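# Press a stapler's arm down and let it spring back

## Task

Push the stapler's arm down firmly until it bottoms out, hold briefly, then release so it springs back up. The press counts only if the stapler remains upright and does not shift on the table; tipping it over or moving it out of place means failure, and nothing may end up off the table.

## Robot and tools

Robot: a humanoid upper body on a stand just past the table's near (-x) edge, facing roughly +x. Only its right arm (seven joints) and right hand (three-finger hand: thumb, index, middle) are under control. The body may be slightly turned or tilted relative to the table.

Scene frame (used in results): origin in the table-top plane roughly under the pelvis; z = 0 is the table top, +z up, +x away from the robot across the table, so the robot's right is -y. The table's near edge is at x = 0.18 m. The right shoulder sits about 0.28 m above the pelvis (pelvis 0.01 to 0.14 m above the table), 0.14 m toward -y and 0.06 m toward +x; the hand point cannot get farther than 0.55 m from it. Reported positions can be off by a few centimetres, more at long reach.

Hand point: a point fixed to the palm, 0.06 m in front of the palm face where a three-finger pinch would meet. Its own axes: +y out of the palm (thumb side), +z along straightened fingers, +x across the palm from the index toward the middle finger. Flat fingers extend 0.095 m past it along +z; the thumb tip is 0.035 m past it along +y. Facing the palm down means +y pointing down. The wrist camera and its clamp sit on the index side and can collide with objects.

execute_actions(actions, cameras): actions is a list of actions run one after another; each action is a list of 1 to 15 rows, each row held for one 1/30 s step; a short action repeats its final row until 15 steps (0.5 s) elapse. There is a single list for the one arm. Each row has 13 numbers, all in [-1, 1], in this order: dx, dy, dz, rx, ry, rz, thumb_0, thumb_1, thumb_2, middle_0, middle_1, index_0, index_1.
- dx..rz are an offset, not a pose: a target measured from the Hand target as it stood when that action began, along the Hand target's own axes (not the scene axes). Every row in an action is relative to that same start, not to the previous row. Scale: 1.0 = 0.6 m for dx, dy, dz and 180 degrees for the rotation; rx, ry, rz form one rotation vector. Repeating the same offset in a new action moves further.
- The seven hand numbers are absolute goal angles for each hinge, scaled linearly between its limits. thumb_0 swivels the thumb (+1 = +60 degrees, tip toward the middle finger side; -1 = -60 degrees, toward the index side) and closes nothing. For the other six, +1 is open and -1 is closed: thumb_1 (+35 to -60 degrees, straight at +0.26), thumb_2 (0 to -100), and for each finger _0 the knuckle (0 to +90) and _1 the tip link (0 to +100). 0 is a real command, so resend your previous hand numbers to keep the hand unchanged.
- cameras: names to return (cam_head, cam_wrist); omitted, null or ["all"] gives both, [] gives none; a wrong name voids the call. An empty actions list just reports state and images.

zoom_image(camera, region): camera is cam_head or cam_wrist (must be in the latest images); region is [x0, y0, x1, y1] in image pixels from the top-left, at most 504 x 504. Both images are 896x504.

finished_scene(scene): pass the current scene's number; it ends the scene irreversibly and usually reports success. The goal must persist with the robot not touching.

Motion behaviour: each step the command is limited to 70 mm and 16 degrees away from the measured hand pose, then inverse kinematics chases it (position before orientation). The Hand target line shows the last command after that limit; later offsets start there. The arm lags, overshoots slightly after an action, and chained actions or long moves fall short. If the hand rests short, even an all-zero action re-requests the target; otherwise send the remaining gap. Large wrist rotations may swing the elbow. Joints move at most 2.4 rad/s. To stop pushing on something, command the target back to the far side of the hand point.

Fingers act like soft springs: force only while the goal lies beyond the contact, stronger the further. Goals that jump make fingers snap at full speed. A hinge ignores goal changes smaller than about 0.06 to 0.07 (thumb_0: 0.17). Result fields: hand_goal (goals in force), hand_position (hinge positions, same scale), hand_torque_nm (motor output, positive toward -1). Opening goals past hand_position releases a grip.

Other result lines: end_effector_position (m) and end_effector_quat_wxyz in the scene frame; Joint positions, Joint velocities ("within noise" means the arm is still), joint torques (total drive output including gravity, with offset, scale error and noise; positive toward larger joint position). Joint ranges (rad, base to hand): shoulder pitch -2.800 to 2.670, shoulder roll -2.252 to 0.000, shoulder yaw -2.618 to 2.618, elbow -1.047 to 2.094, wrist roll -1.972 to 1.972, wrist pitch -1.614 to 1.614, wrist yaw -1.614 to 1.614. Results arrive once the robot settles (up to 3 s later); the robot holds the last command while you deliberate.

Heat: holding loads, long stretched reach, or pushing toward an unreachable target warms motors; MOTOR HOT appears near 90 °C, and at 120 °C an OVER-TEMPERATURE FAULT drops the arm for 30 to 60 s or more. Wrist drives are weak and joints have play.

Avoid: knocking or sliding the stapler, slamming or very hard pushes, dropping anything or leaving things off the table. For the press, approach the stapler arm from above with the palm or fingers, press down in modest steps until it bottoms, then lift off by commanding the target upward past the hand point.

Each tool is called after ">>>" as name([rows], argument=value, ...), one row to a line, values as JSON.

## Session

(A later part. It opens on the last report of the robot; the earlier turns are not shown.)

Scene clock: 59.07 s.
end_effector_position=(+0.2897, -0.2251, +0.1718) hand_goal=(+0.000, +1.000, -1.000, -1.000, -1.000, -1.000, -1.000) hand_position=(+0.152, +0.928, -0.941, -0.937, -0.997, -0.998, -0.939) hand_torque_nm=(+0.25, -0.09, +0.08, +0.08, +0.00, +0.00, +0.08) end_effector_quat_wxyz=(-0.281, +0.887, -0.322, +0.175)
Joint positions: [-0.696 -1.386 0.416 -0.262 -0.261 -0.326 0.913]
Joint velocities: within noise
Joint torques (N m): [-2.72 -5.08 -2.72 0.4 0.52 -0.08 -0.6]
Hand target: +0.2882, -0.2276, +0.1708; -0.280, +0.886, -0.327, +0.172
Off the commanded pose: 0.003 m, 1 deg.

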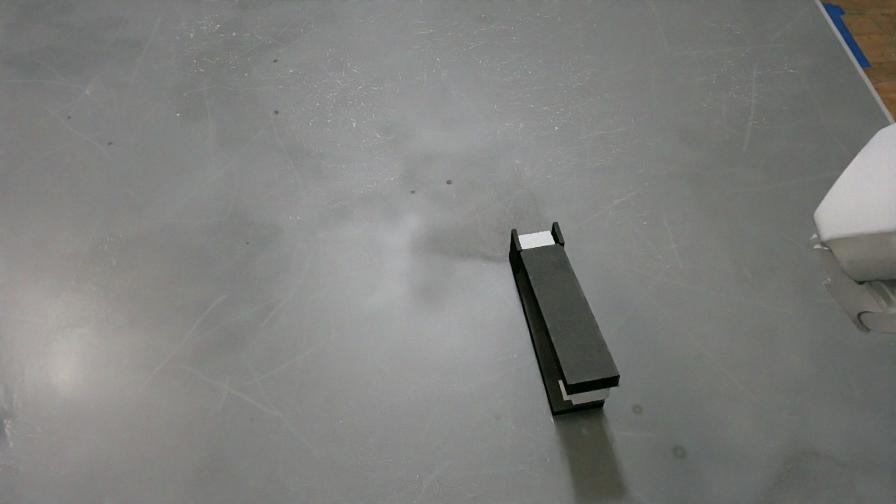

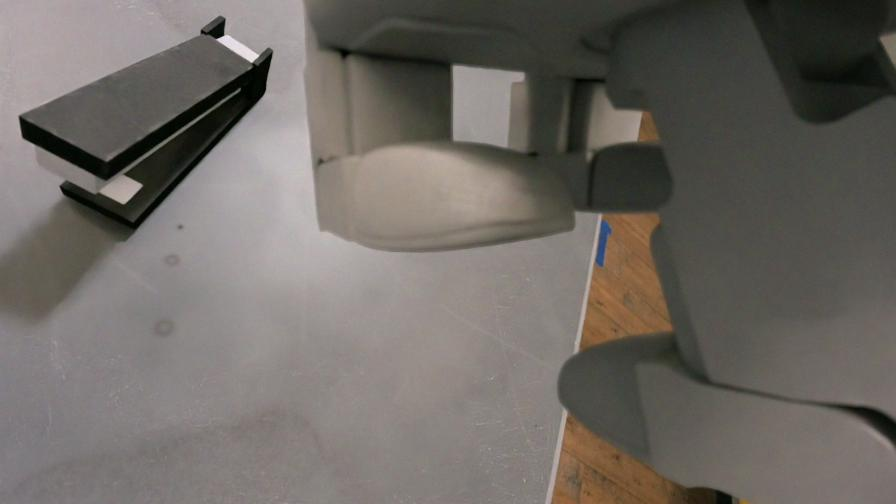

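>>> execute_actions([
  [[-0.03,-0.05,0.035,0,0,0,0,1,-1,-1,-1,-1,-1],[-0.06,-0.1,0.07,0,0,0,0,1,-1,-1,-1,-1,-1],[-0.099,-0.16,0.107,0,0,0,0,1,-1,-1,-1,-1,-1]],
  [[0,0,0,0,0,0,0,1,-1,-1,-1,-1,-1]],
  [[-0.005,0.025,0.03,0,0,0,0,1,-1,-1,-1,-1,-1],[-0.01,0.05,0.06,0,0,0,0,1,-1,-1,-1,-1,-1],[-0.014,0.071,0.092,0,0,0,0,1,-1,-1,-1,-1,-1]],
])

>>> zoom_image(camera="cam_head", region=[500, 220, 700, 420])

Scene clock: 63.03 s.
end_effector_position=(+0.3183, -0.1053, +0.0979) hand_goal=(+0.000, +1.000, -1.000, -1.000, -1.000, -1.000, -1.000) hand_position=(+0.152, +0.928, -0.941, -0.937, -0.997, -0.998, -0.940) hand_torque_nm=(+0.25, -0.09, +0.08, +0.08, +0.00, +0.00, +0.08) end_effector_quat_wxyz=(-0.275, +0.887, -0.333, +0.165)
Joint positions: [-0.964 -0.745 0.852 -0.121 -0.676 0.102 0.983]
Joint velocities: within noise
Joint torques (N m): [-6.36 -1.55 -2.17 -1.01 -0.13 -0.11 -0.58]
Hand target: +0.3231, -0.1024, +0.1013; -0.280, +0.886, -0.327, +0.172
Off the commanded pose: 0.007 m, 1 deg.

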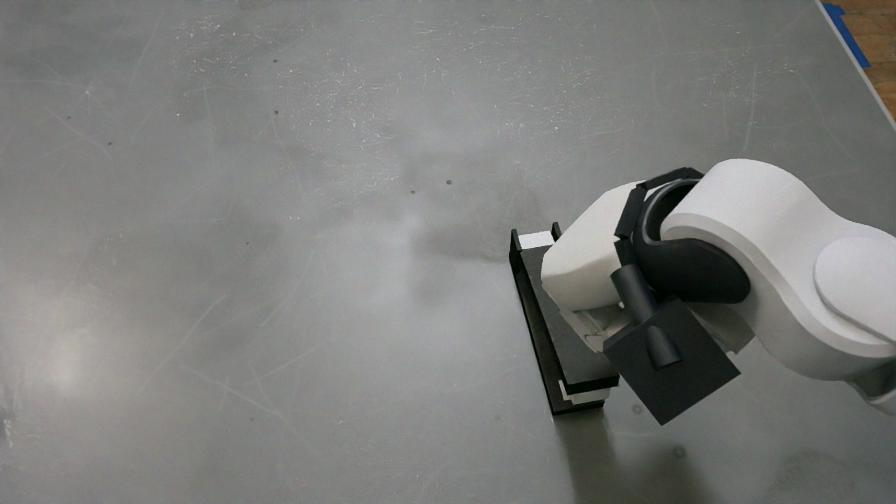

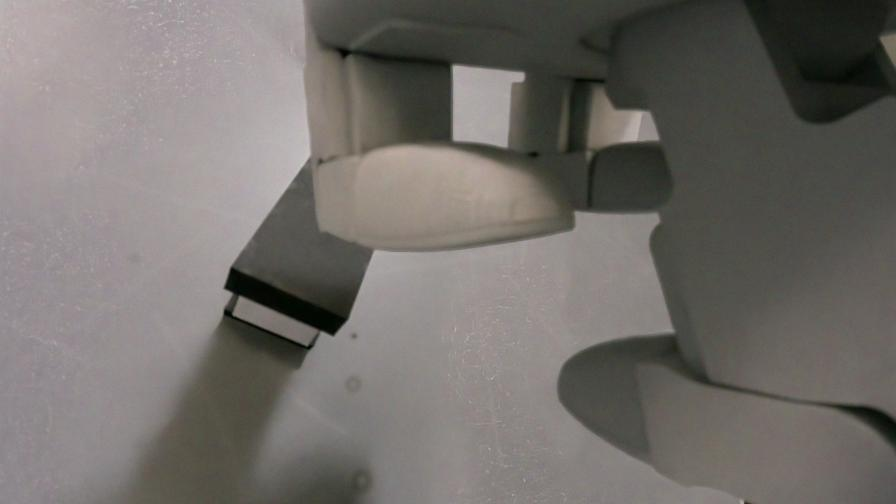

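Scaled by 2.520 from the camera's 896x504 image, which has a finer 1280x720 frame.

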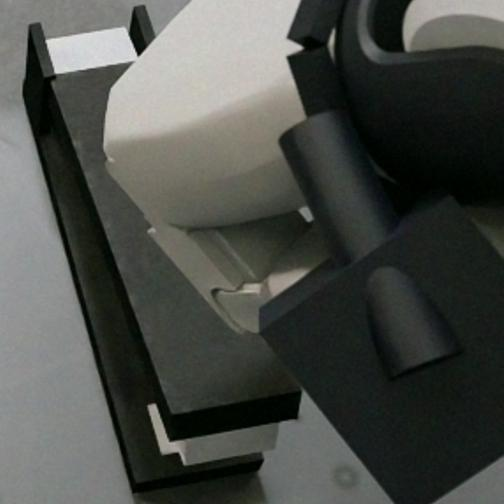

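>>> execute_actions([
  [[-0.001,0.008,0.018,0,0,0,0,1,-1,-1,-1,-1,-1],[-0.002,0.016,0.036,0,0,0,0,1,-1,-1,-1,-1,-1],[-0.003,0.023,0.054,0,0,0,0,1,-1,-1,-1,-1,-1]],
  [[-0.003,0.012,0.007,0,0,0,0,1,-1,-1,-1,-1,-1],[-0.006,0.025,0.014,0,0,0,0,1,-1,-1,-1,-1,-1],[-0.01,0.038,0.022,0,0,0,0,1,-1,-1,-1,-1,-1]],
])

>>> zoom_image(camera="cam_head", region=[500, 220, 700, 420])

Scene clock: 67.30 s.
end_effector_position=(+0.3313, -0.0980, +0.0549) hand_goal=(+0.000, +1.000, -1.000, -1.000, -1.000, -1.000, -1.000) hand_position=(+0.152, +0.928, -0.941, -0.937, -0.997, -0.998, -0.940) hand_torque_nm=(+0.25, -0.09, +0.08, +0.08, +0.00, +0.00, +0.08) end_effector_quat_wxyz=(-0.298, +0.879, -0.322, +0.185)
Joint positions: [-0.927 -0.66 0.929 0.076 -0.77 0.046 0.754]
Joint velocities: within noise
Joint torques (N m): [-3.58 -1.58 -0.82 -0.03 -0.06 0.04 -0.22]
Hand target: +0.3220, -0.1027, +0.0424; -0.280, +0.886, -0.327, +0.172
Off the commanded pose: 0.016 m, 3 deg.

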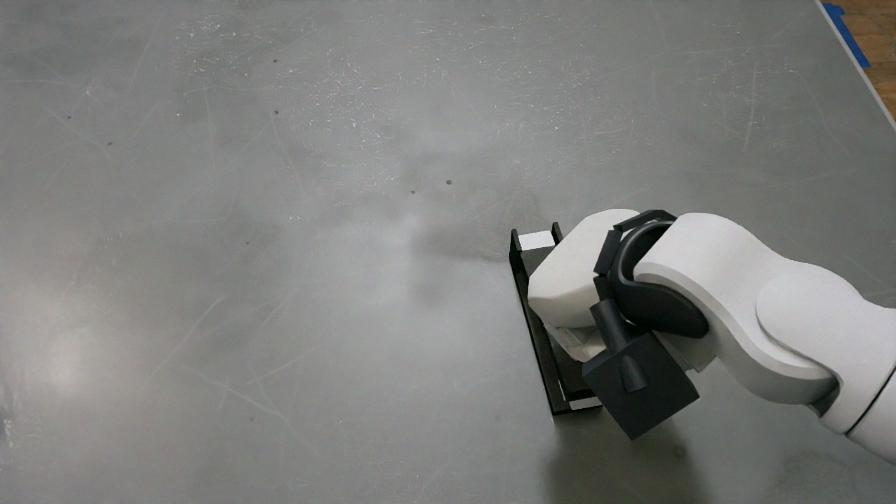

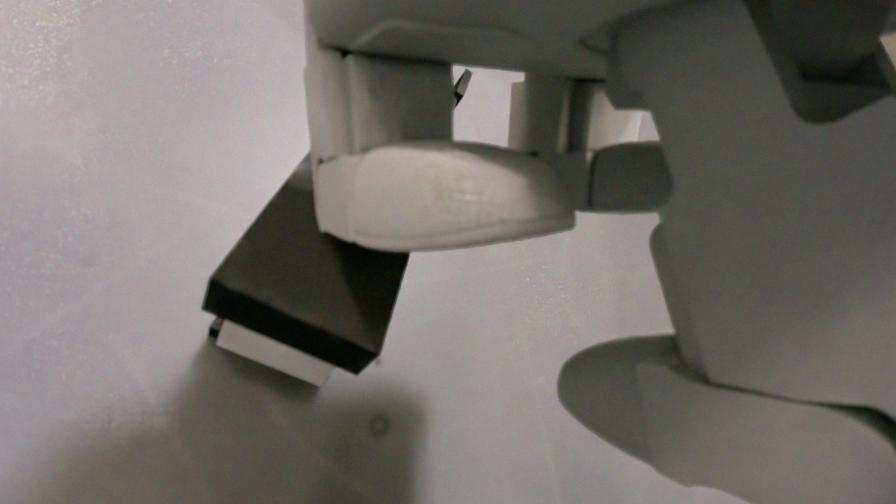

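Scaled by 2.520 from the camera's 896x504 image, which has a finer 1280x720 frame.

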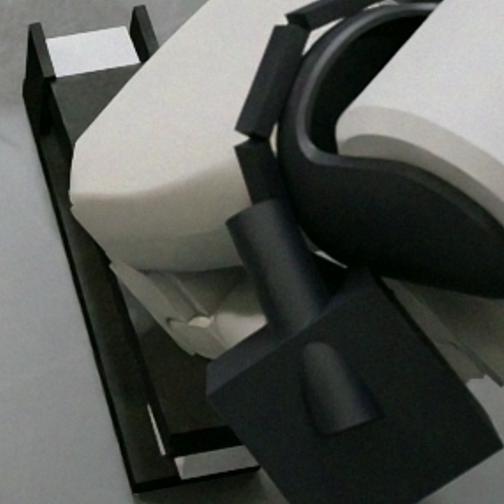

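>>> execute_actions([
  [[-0.003,0.011,0.006,0,0,0,0,1,-1,-1,-1,-1,-1],[-0.007,0.022,0.012,0,0,0,0,1,-1,-1,-1,-1,-1],[-0.01,0.033,0.017,0,0,0,0,1,-1,-1,-1,-1,-1],[-0.014,0.044,0.023,0,0,0,0,1,-1,-1,-1,-1,-1]],
])

>>> zoom_image(camera="cam_head", region=[500, 220, 700, 420])

Scene clock: 69.23 s.
end_effector_position=(+0.3300, -0.0987, +0.0387) hand_goal=(+0.000, +1.000, -1.000, -1.000, -1.000, -1.000, -1.000) hand_position=(+0.152, +0.928, -0.941, -0.937, -0.997, -0.998, -0.940) hand_torque_nm=(+0.25, -0.09, +0.08, +0.08, +0.00, +0.00, +0.08) end_effector_quat_wxyz=(-0.315, +0.872, -0.318, +0.200)
Joint positions: [-0.883 -0.66 0.96 0.094 -0.809 0.06 0.645]
Joint velocities: within noise
Joint torques (N m): [-1.75 -1.49 0.18 1.17 -0.07 -0.1 0.14]
Hand target: +0.3098, -0.1083, +0.0145; -0.280, +0.886, -0.327, +0.172
Off the commanded pose: 0.033 m, 5 deg.

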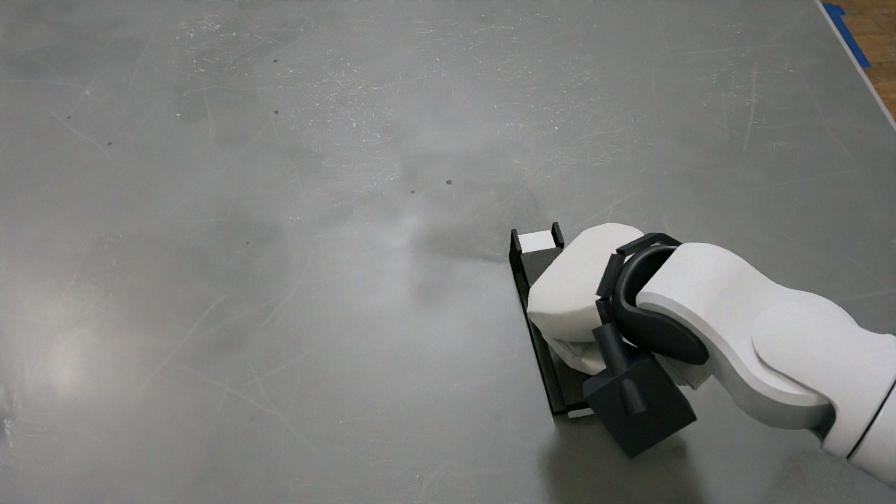

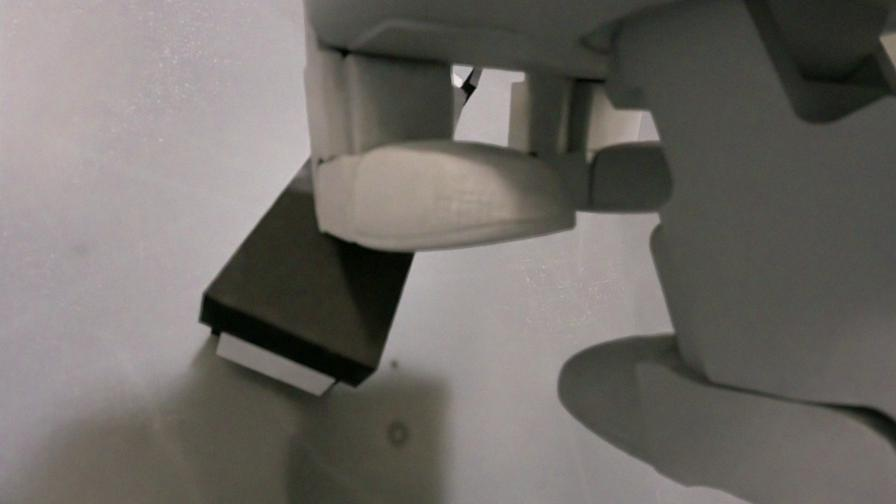

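Scaled by 2.520 from the camera's 896x504 image, which has a finer 1280x720 frame.

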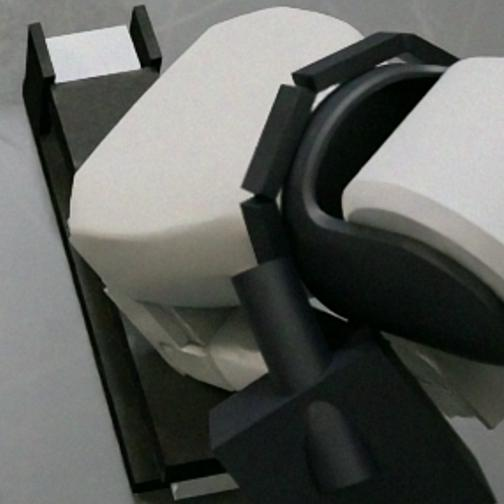

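>>> execute_actions([
  [[-0.003,0.008,0.003,0,0,0,0,1,-1,-1,-1,-1,-1],[-0.006,0.015,0.006,0,0,0,0,1,-1,-1,-1,-1,-1],[-0.008,0.022,0.01,0,0,0,0,1,-1,-1,-1,-1,-1],[-0.011,0.03,0.013,0,0,0,0,1,-1,-1,-1,-1,-1]],
])

>>> zoom_image(camera="cam_head", region=[500, 220, 700, 420])

Scene clock: 71.20 s.
end_effector_position=(+0.3270, -0.0977, +0.0287) hand_goal=(+0.000, +1.000, -1.000, -1.000, -1.000, -1.000, -1.000) hand_position=(+0.152, +0.928, -0.941, -0.937, -0.997, -0.998, -0.940) hand_torque_nm=(+0.25, -0.09, +0.08, +0.08, +0.00, +0.00, +0.08) end_effector_quat_wxyz=(-0.326, +0.868, -0.313, +0.206)
Joint positions: [-0.854 -0.66 0.983 0.099 -0.83 0.071 0.577]
Joint velocities: within noise
Joint torques (N m): [-0.47 -1.62 0.85 2 -0.17 0.08 0.28]
Hand target: +0.3002, -0.1122, -0.0034; -0.280, +0.886, -0.327, +0.172
Off the commanded pose: 0.044 m, 7 deg.

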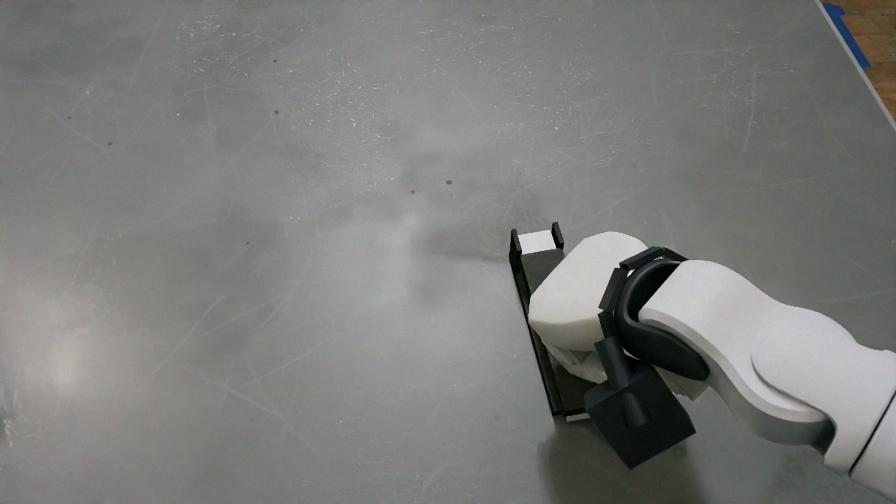

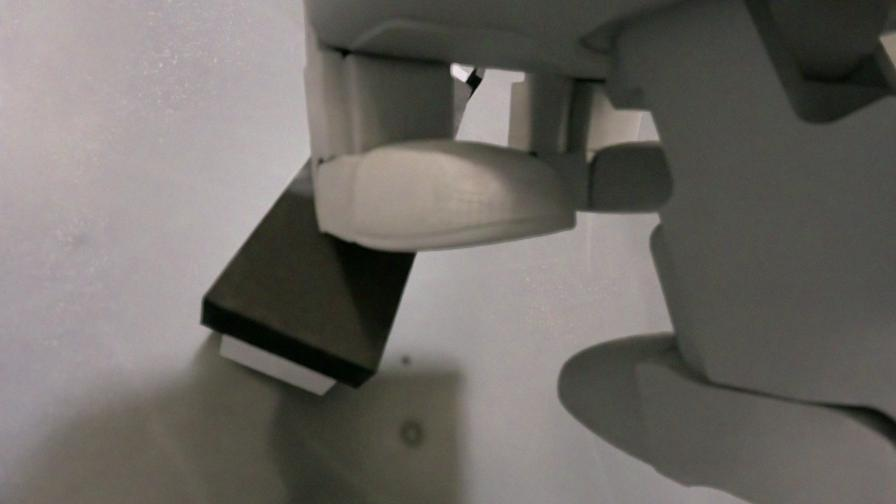

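Scaled by 2.520 from the camera's 896x504 image, which has a finer 1280x720 frame.

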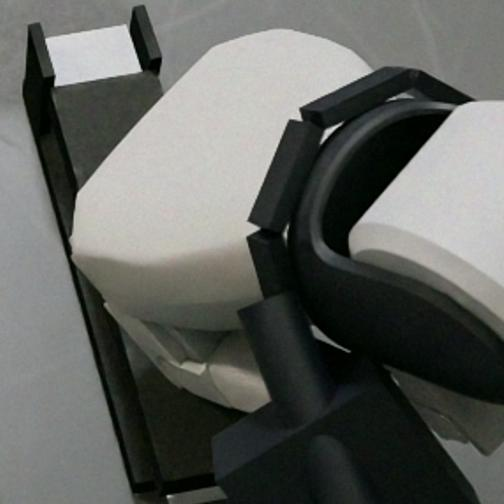

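>>> execute_actions([
  [[-0.003,0.008,0.003,0,0,0,0,1,-1,-1,-1,-1,-1],[-0.006,0.015,0.006,0,0,0,0,1,-1,-1,-1,-1,-1],[-0.008,0.024,0.01,0,0,0,0,1,-1,-1,-1,-1,-1],[-0.01,0.032,0.015,0,0,0,0,1,-1,-1,-1,-1,-1]],
])

>>> zoom_image(camera="cam_head", region=[500, 220, 700, 420])

Scene clock: 73.23 s.
end_effector_position=(+0.3285, -0.0955, +0.0242) hand_goal=(+0.000, +1.000, -1.000, -1.000, -1.000, -1.000, -1.000) hand_position=(+0.152, +0.928, -0.941, -0.937, -0.997, -0.999, -0.940) hand_torque_nm=(+0.25, -0.09, +0.08, +0.08, +0.00, +0.00, +0.08) end_effector_quat_wxyz=(-0.346, +0.859, -0.307, +0.218)
Joint positions: [-0.832 -0.662 0.991 0.099 -0.851 0.08 0.508]
Joint velocities: within noise
Joint torques (N m): [1.4 -1.58 1.98 3.87 -0.33 0.09 0.48]
Hand target: +0.2909, -0.1168, -0.0229; -0.280, +0.886, -0.327, +0.172
Off the commanded pose: 0.064 m, 10 deg.

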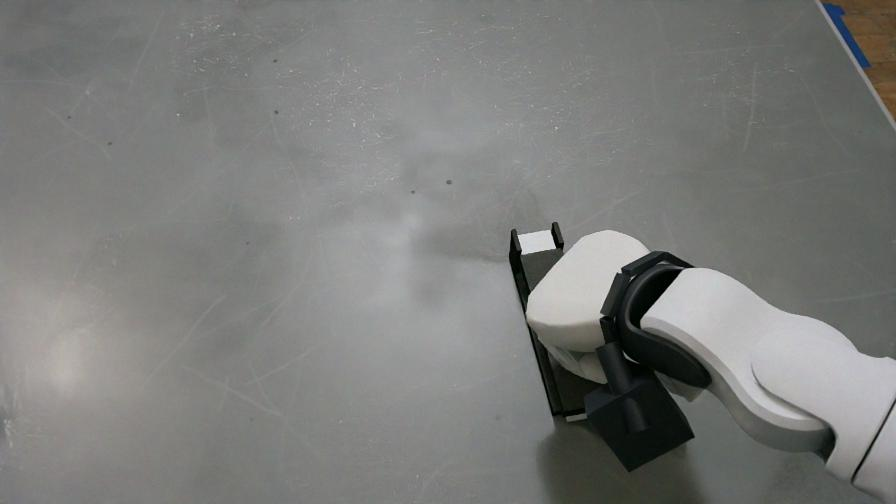

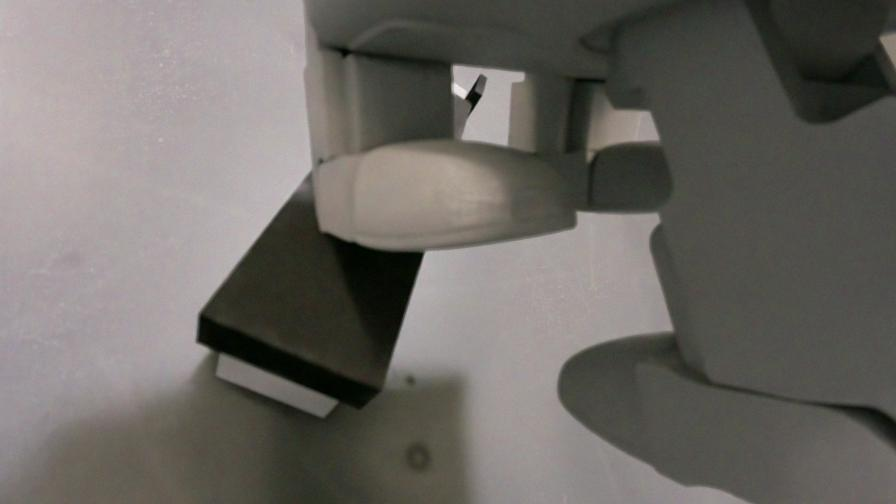

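Scaled by 2.520 from the camera's 896x504 image, which has a finer 1280x720 frame.

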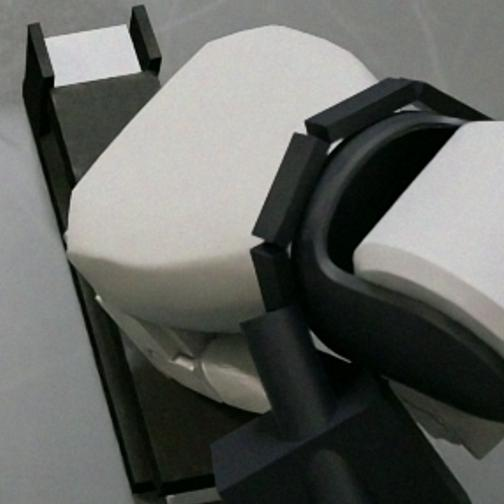

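>>> execute_actions([
  [[0.006,-0.02,-0.01,0,0,0,0,1,-1,-1,-1,-1,-1],[0.012,-0.04,-0.02,0,0,0,0,1,-1,-1,-1,-1,-1],[0.016,-0.055,-0.028,0,0,0,0,1,-1,-1,-1,-1,-1],[0.02,-0.07,-0.035,0,0,0,0,1,-1,-1,-1,-1,-1],[0.026,-0.085,-0.043,0,0,0,0,1,-1,-1,-1,-1,-1],[0.03,-0.1,-0.05,0,0,0,0,1,-1,-1,-1,-1,-1],[0.037,-0.12,-0.06,0,0,0,0,1,-1,-1,-1,-1,-1],[0.044,-0.144,-0.073,0,0,0,0,1,-1,-1,-1,-1,-1]],
  [[0.005,-0.025,-0.033,0,0,0,0,1,-1,-1,-1,-1,-1],[0.01,-0.05,-0.066,0,0,0,0,1,-1,-1,-1,-1,-1]],
])

>>> finished_scene(scene=1)

Scene clock: 76.90 s.
end_effector_position=(+0.3305, -0.0969, +0.1160) hand_goal=(+0.000, +1.000, -1.000, -1.000, -1.000, -1.000, -1.000) hand_position=(+0.152, +0.928, -0.941, -0.937, -0.997, -0.999, -0.940) hand_torque_nm=(+0.25, -0.09, +0.08, +0.08, +0.00, +0.00, +0.08) end_effector_quat_wxyz=(-0.279, +0.887, -0.327, +0.173)
Joint positions: [-1.054 -0.726 0.859 -0.091 -0.643 0.108 1.016]
Joint velocities: within noise
Joint torques (N m): [-5.3 -2.6 -2.54 -2.48 0.19 0.13 -0.29]
Hand target: +0.3300, -0.0974, +0.1173; -0.280, +0.886, -0.327, +0.172
Off the commanded pose: 0.001 m, 0 deg.

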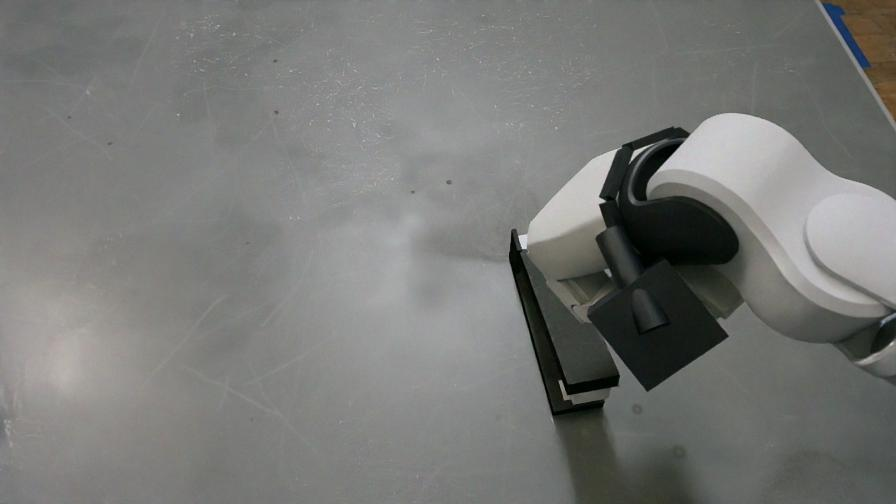

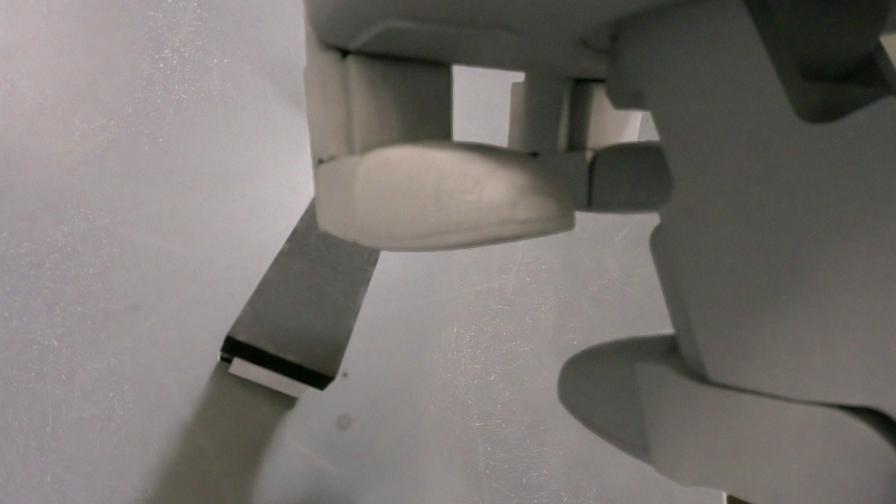

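The scene is finished: the task was done.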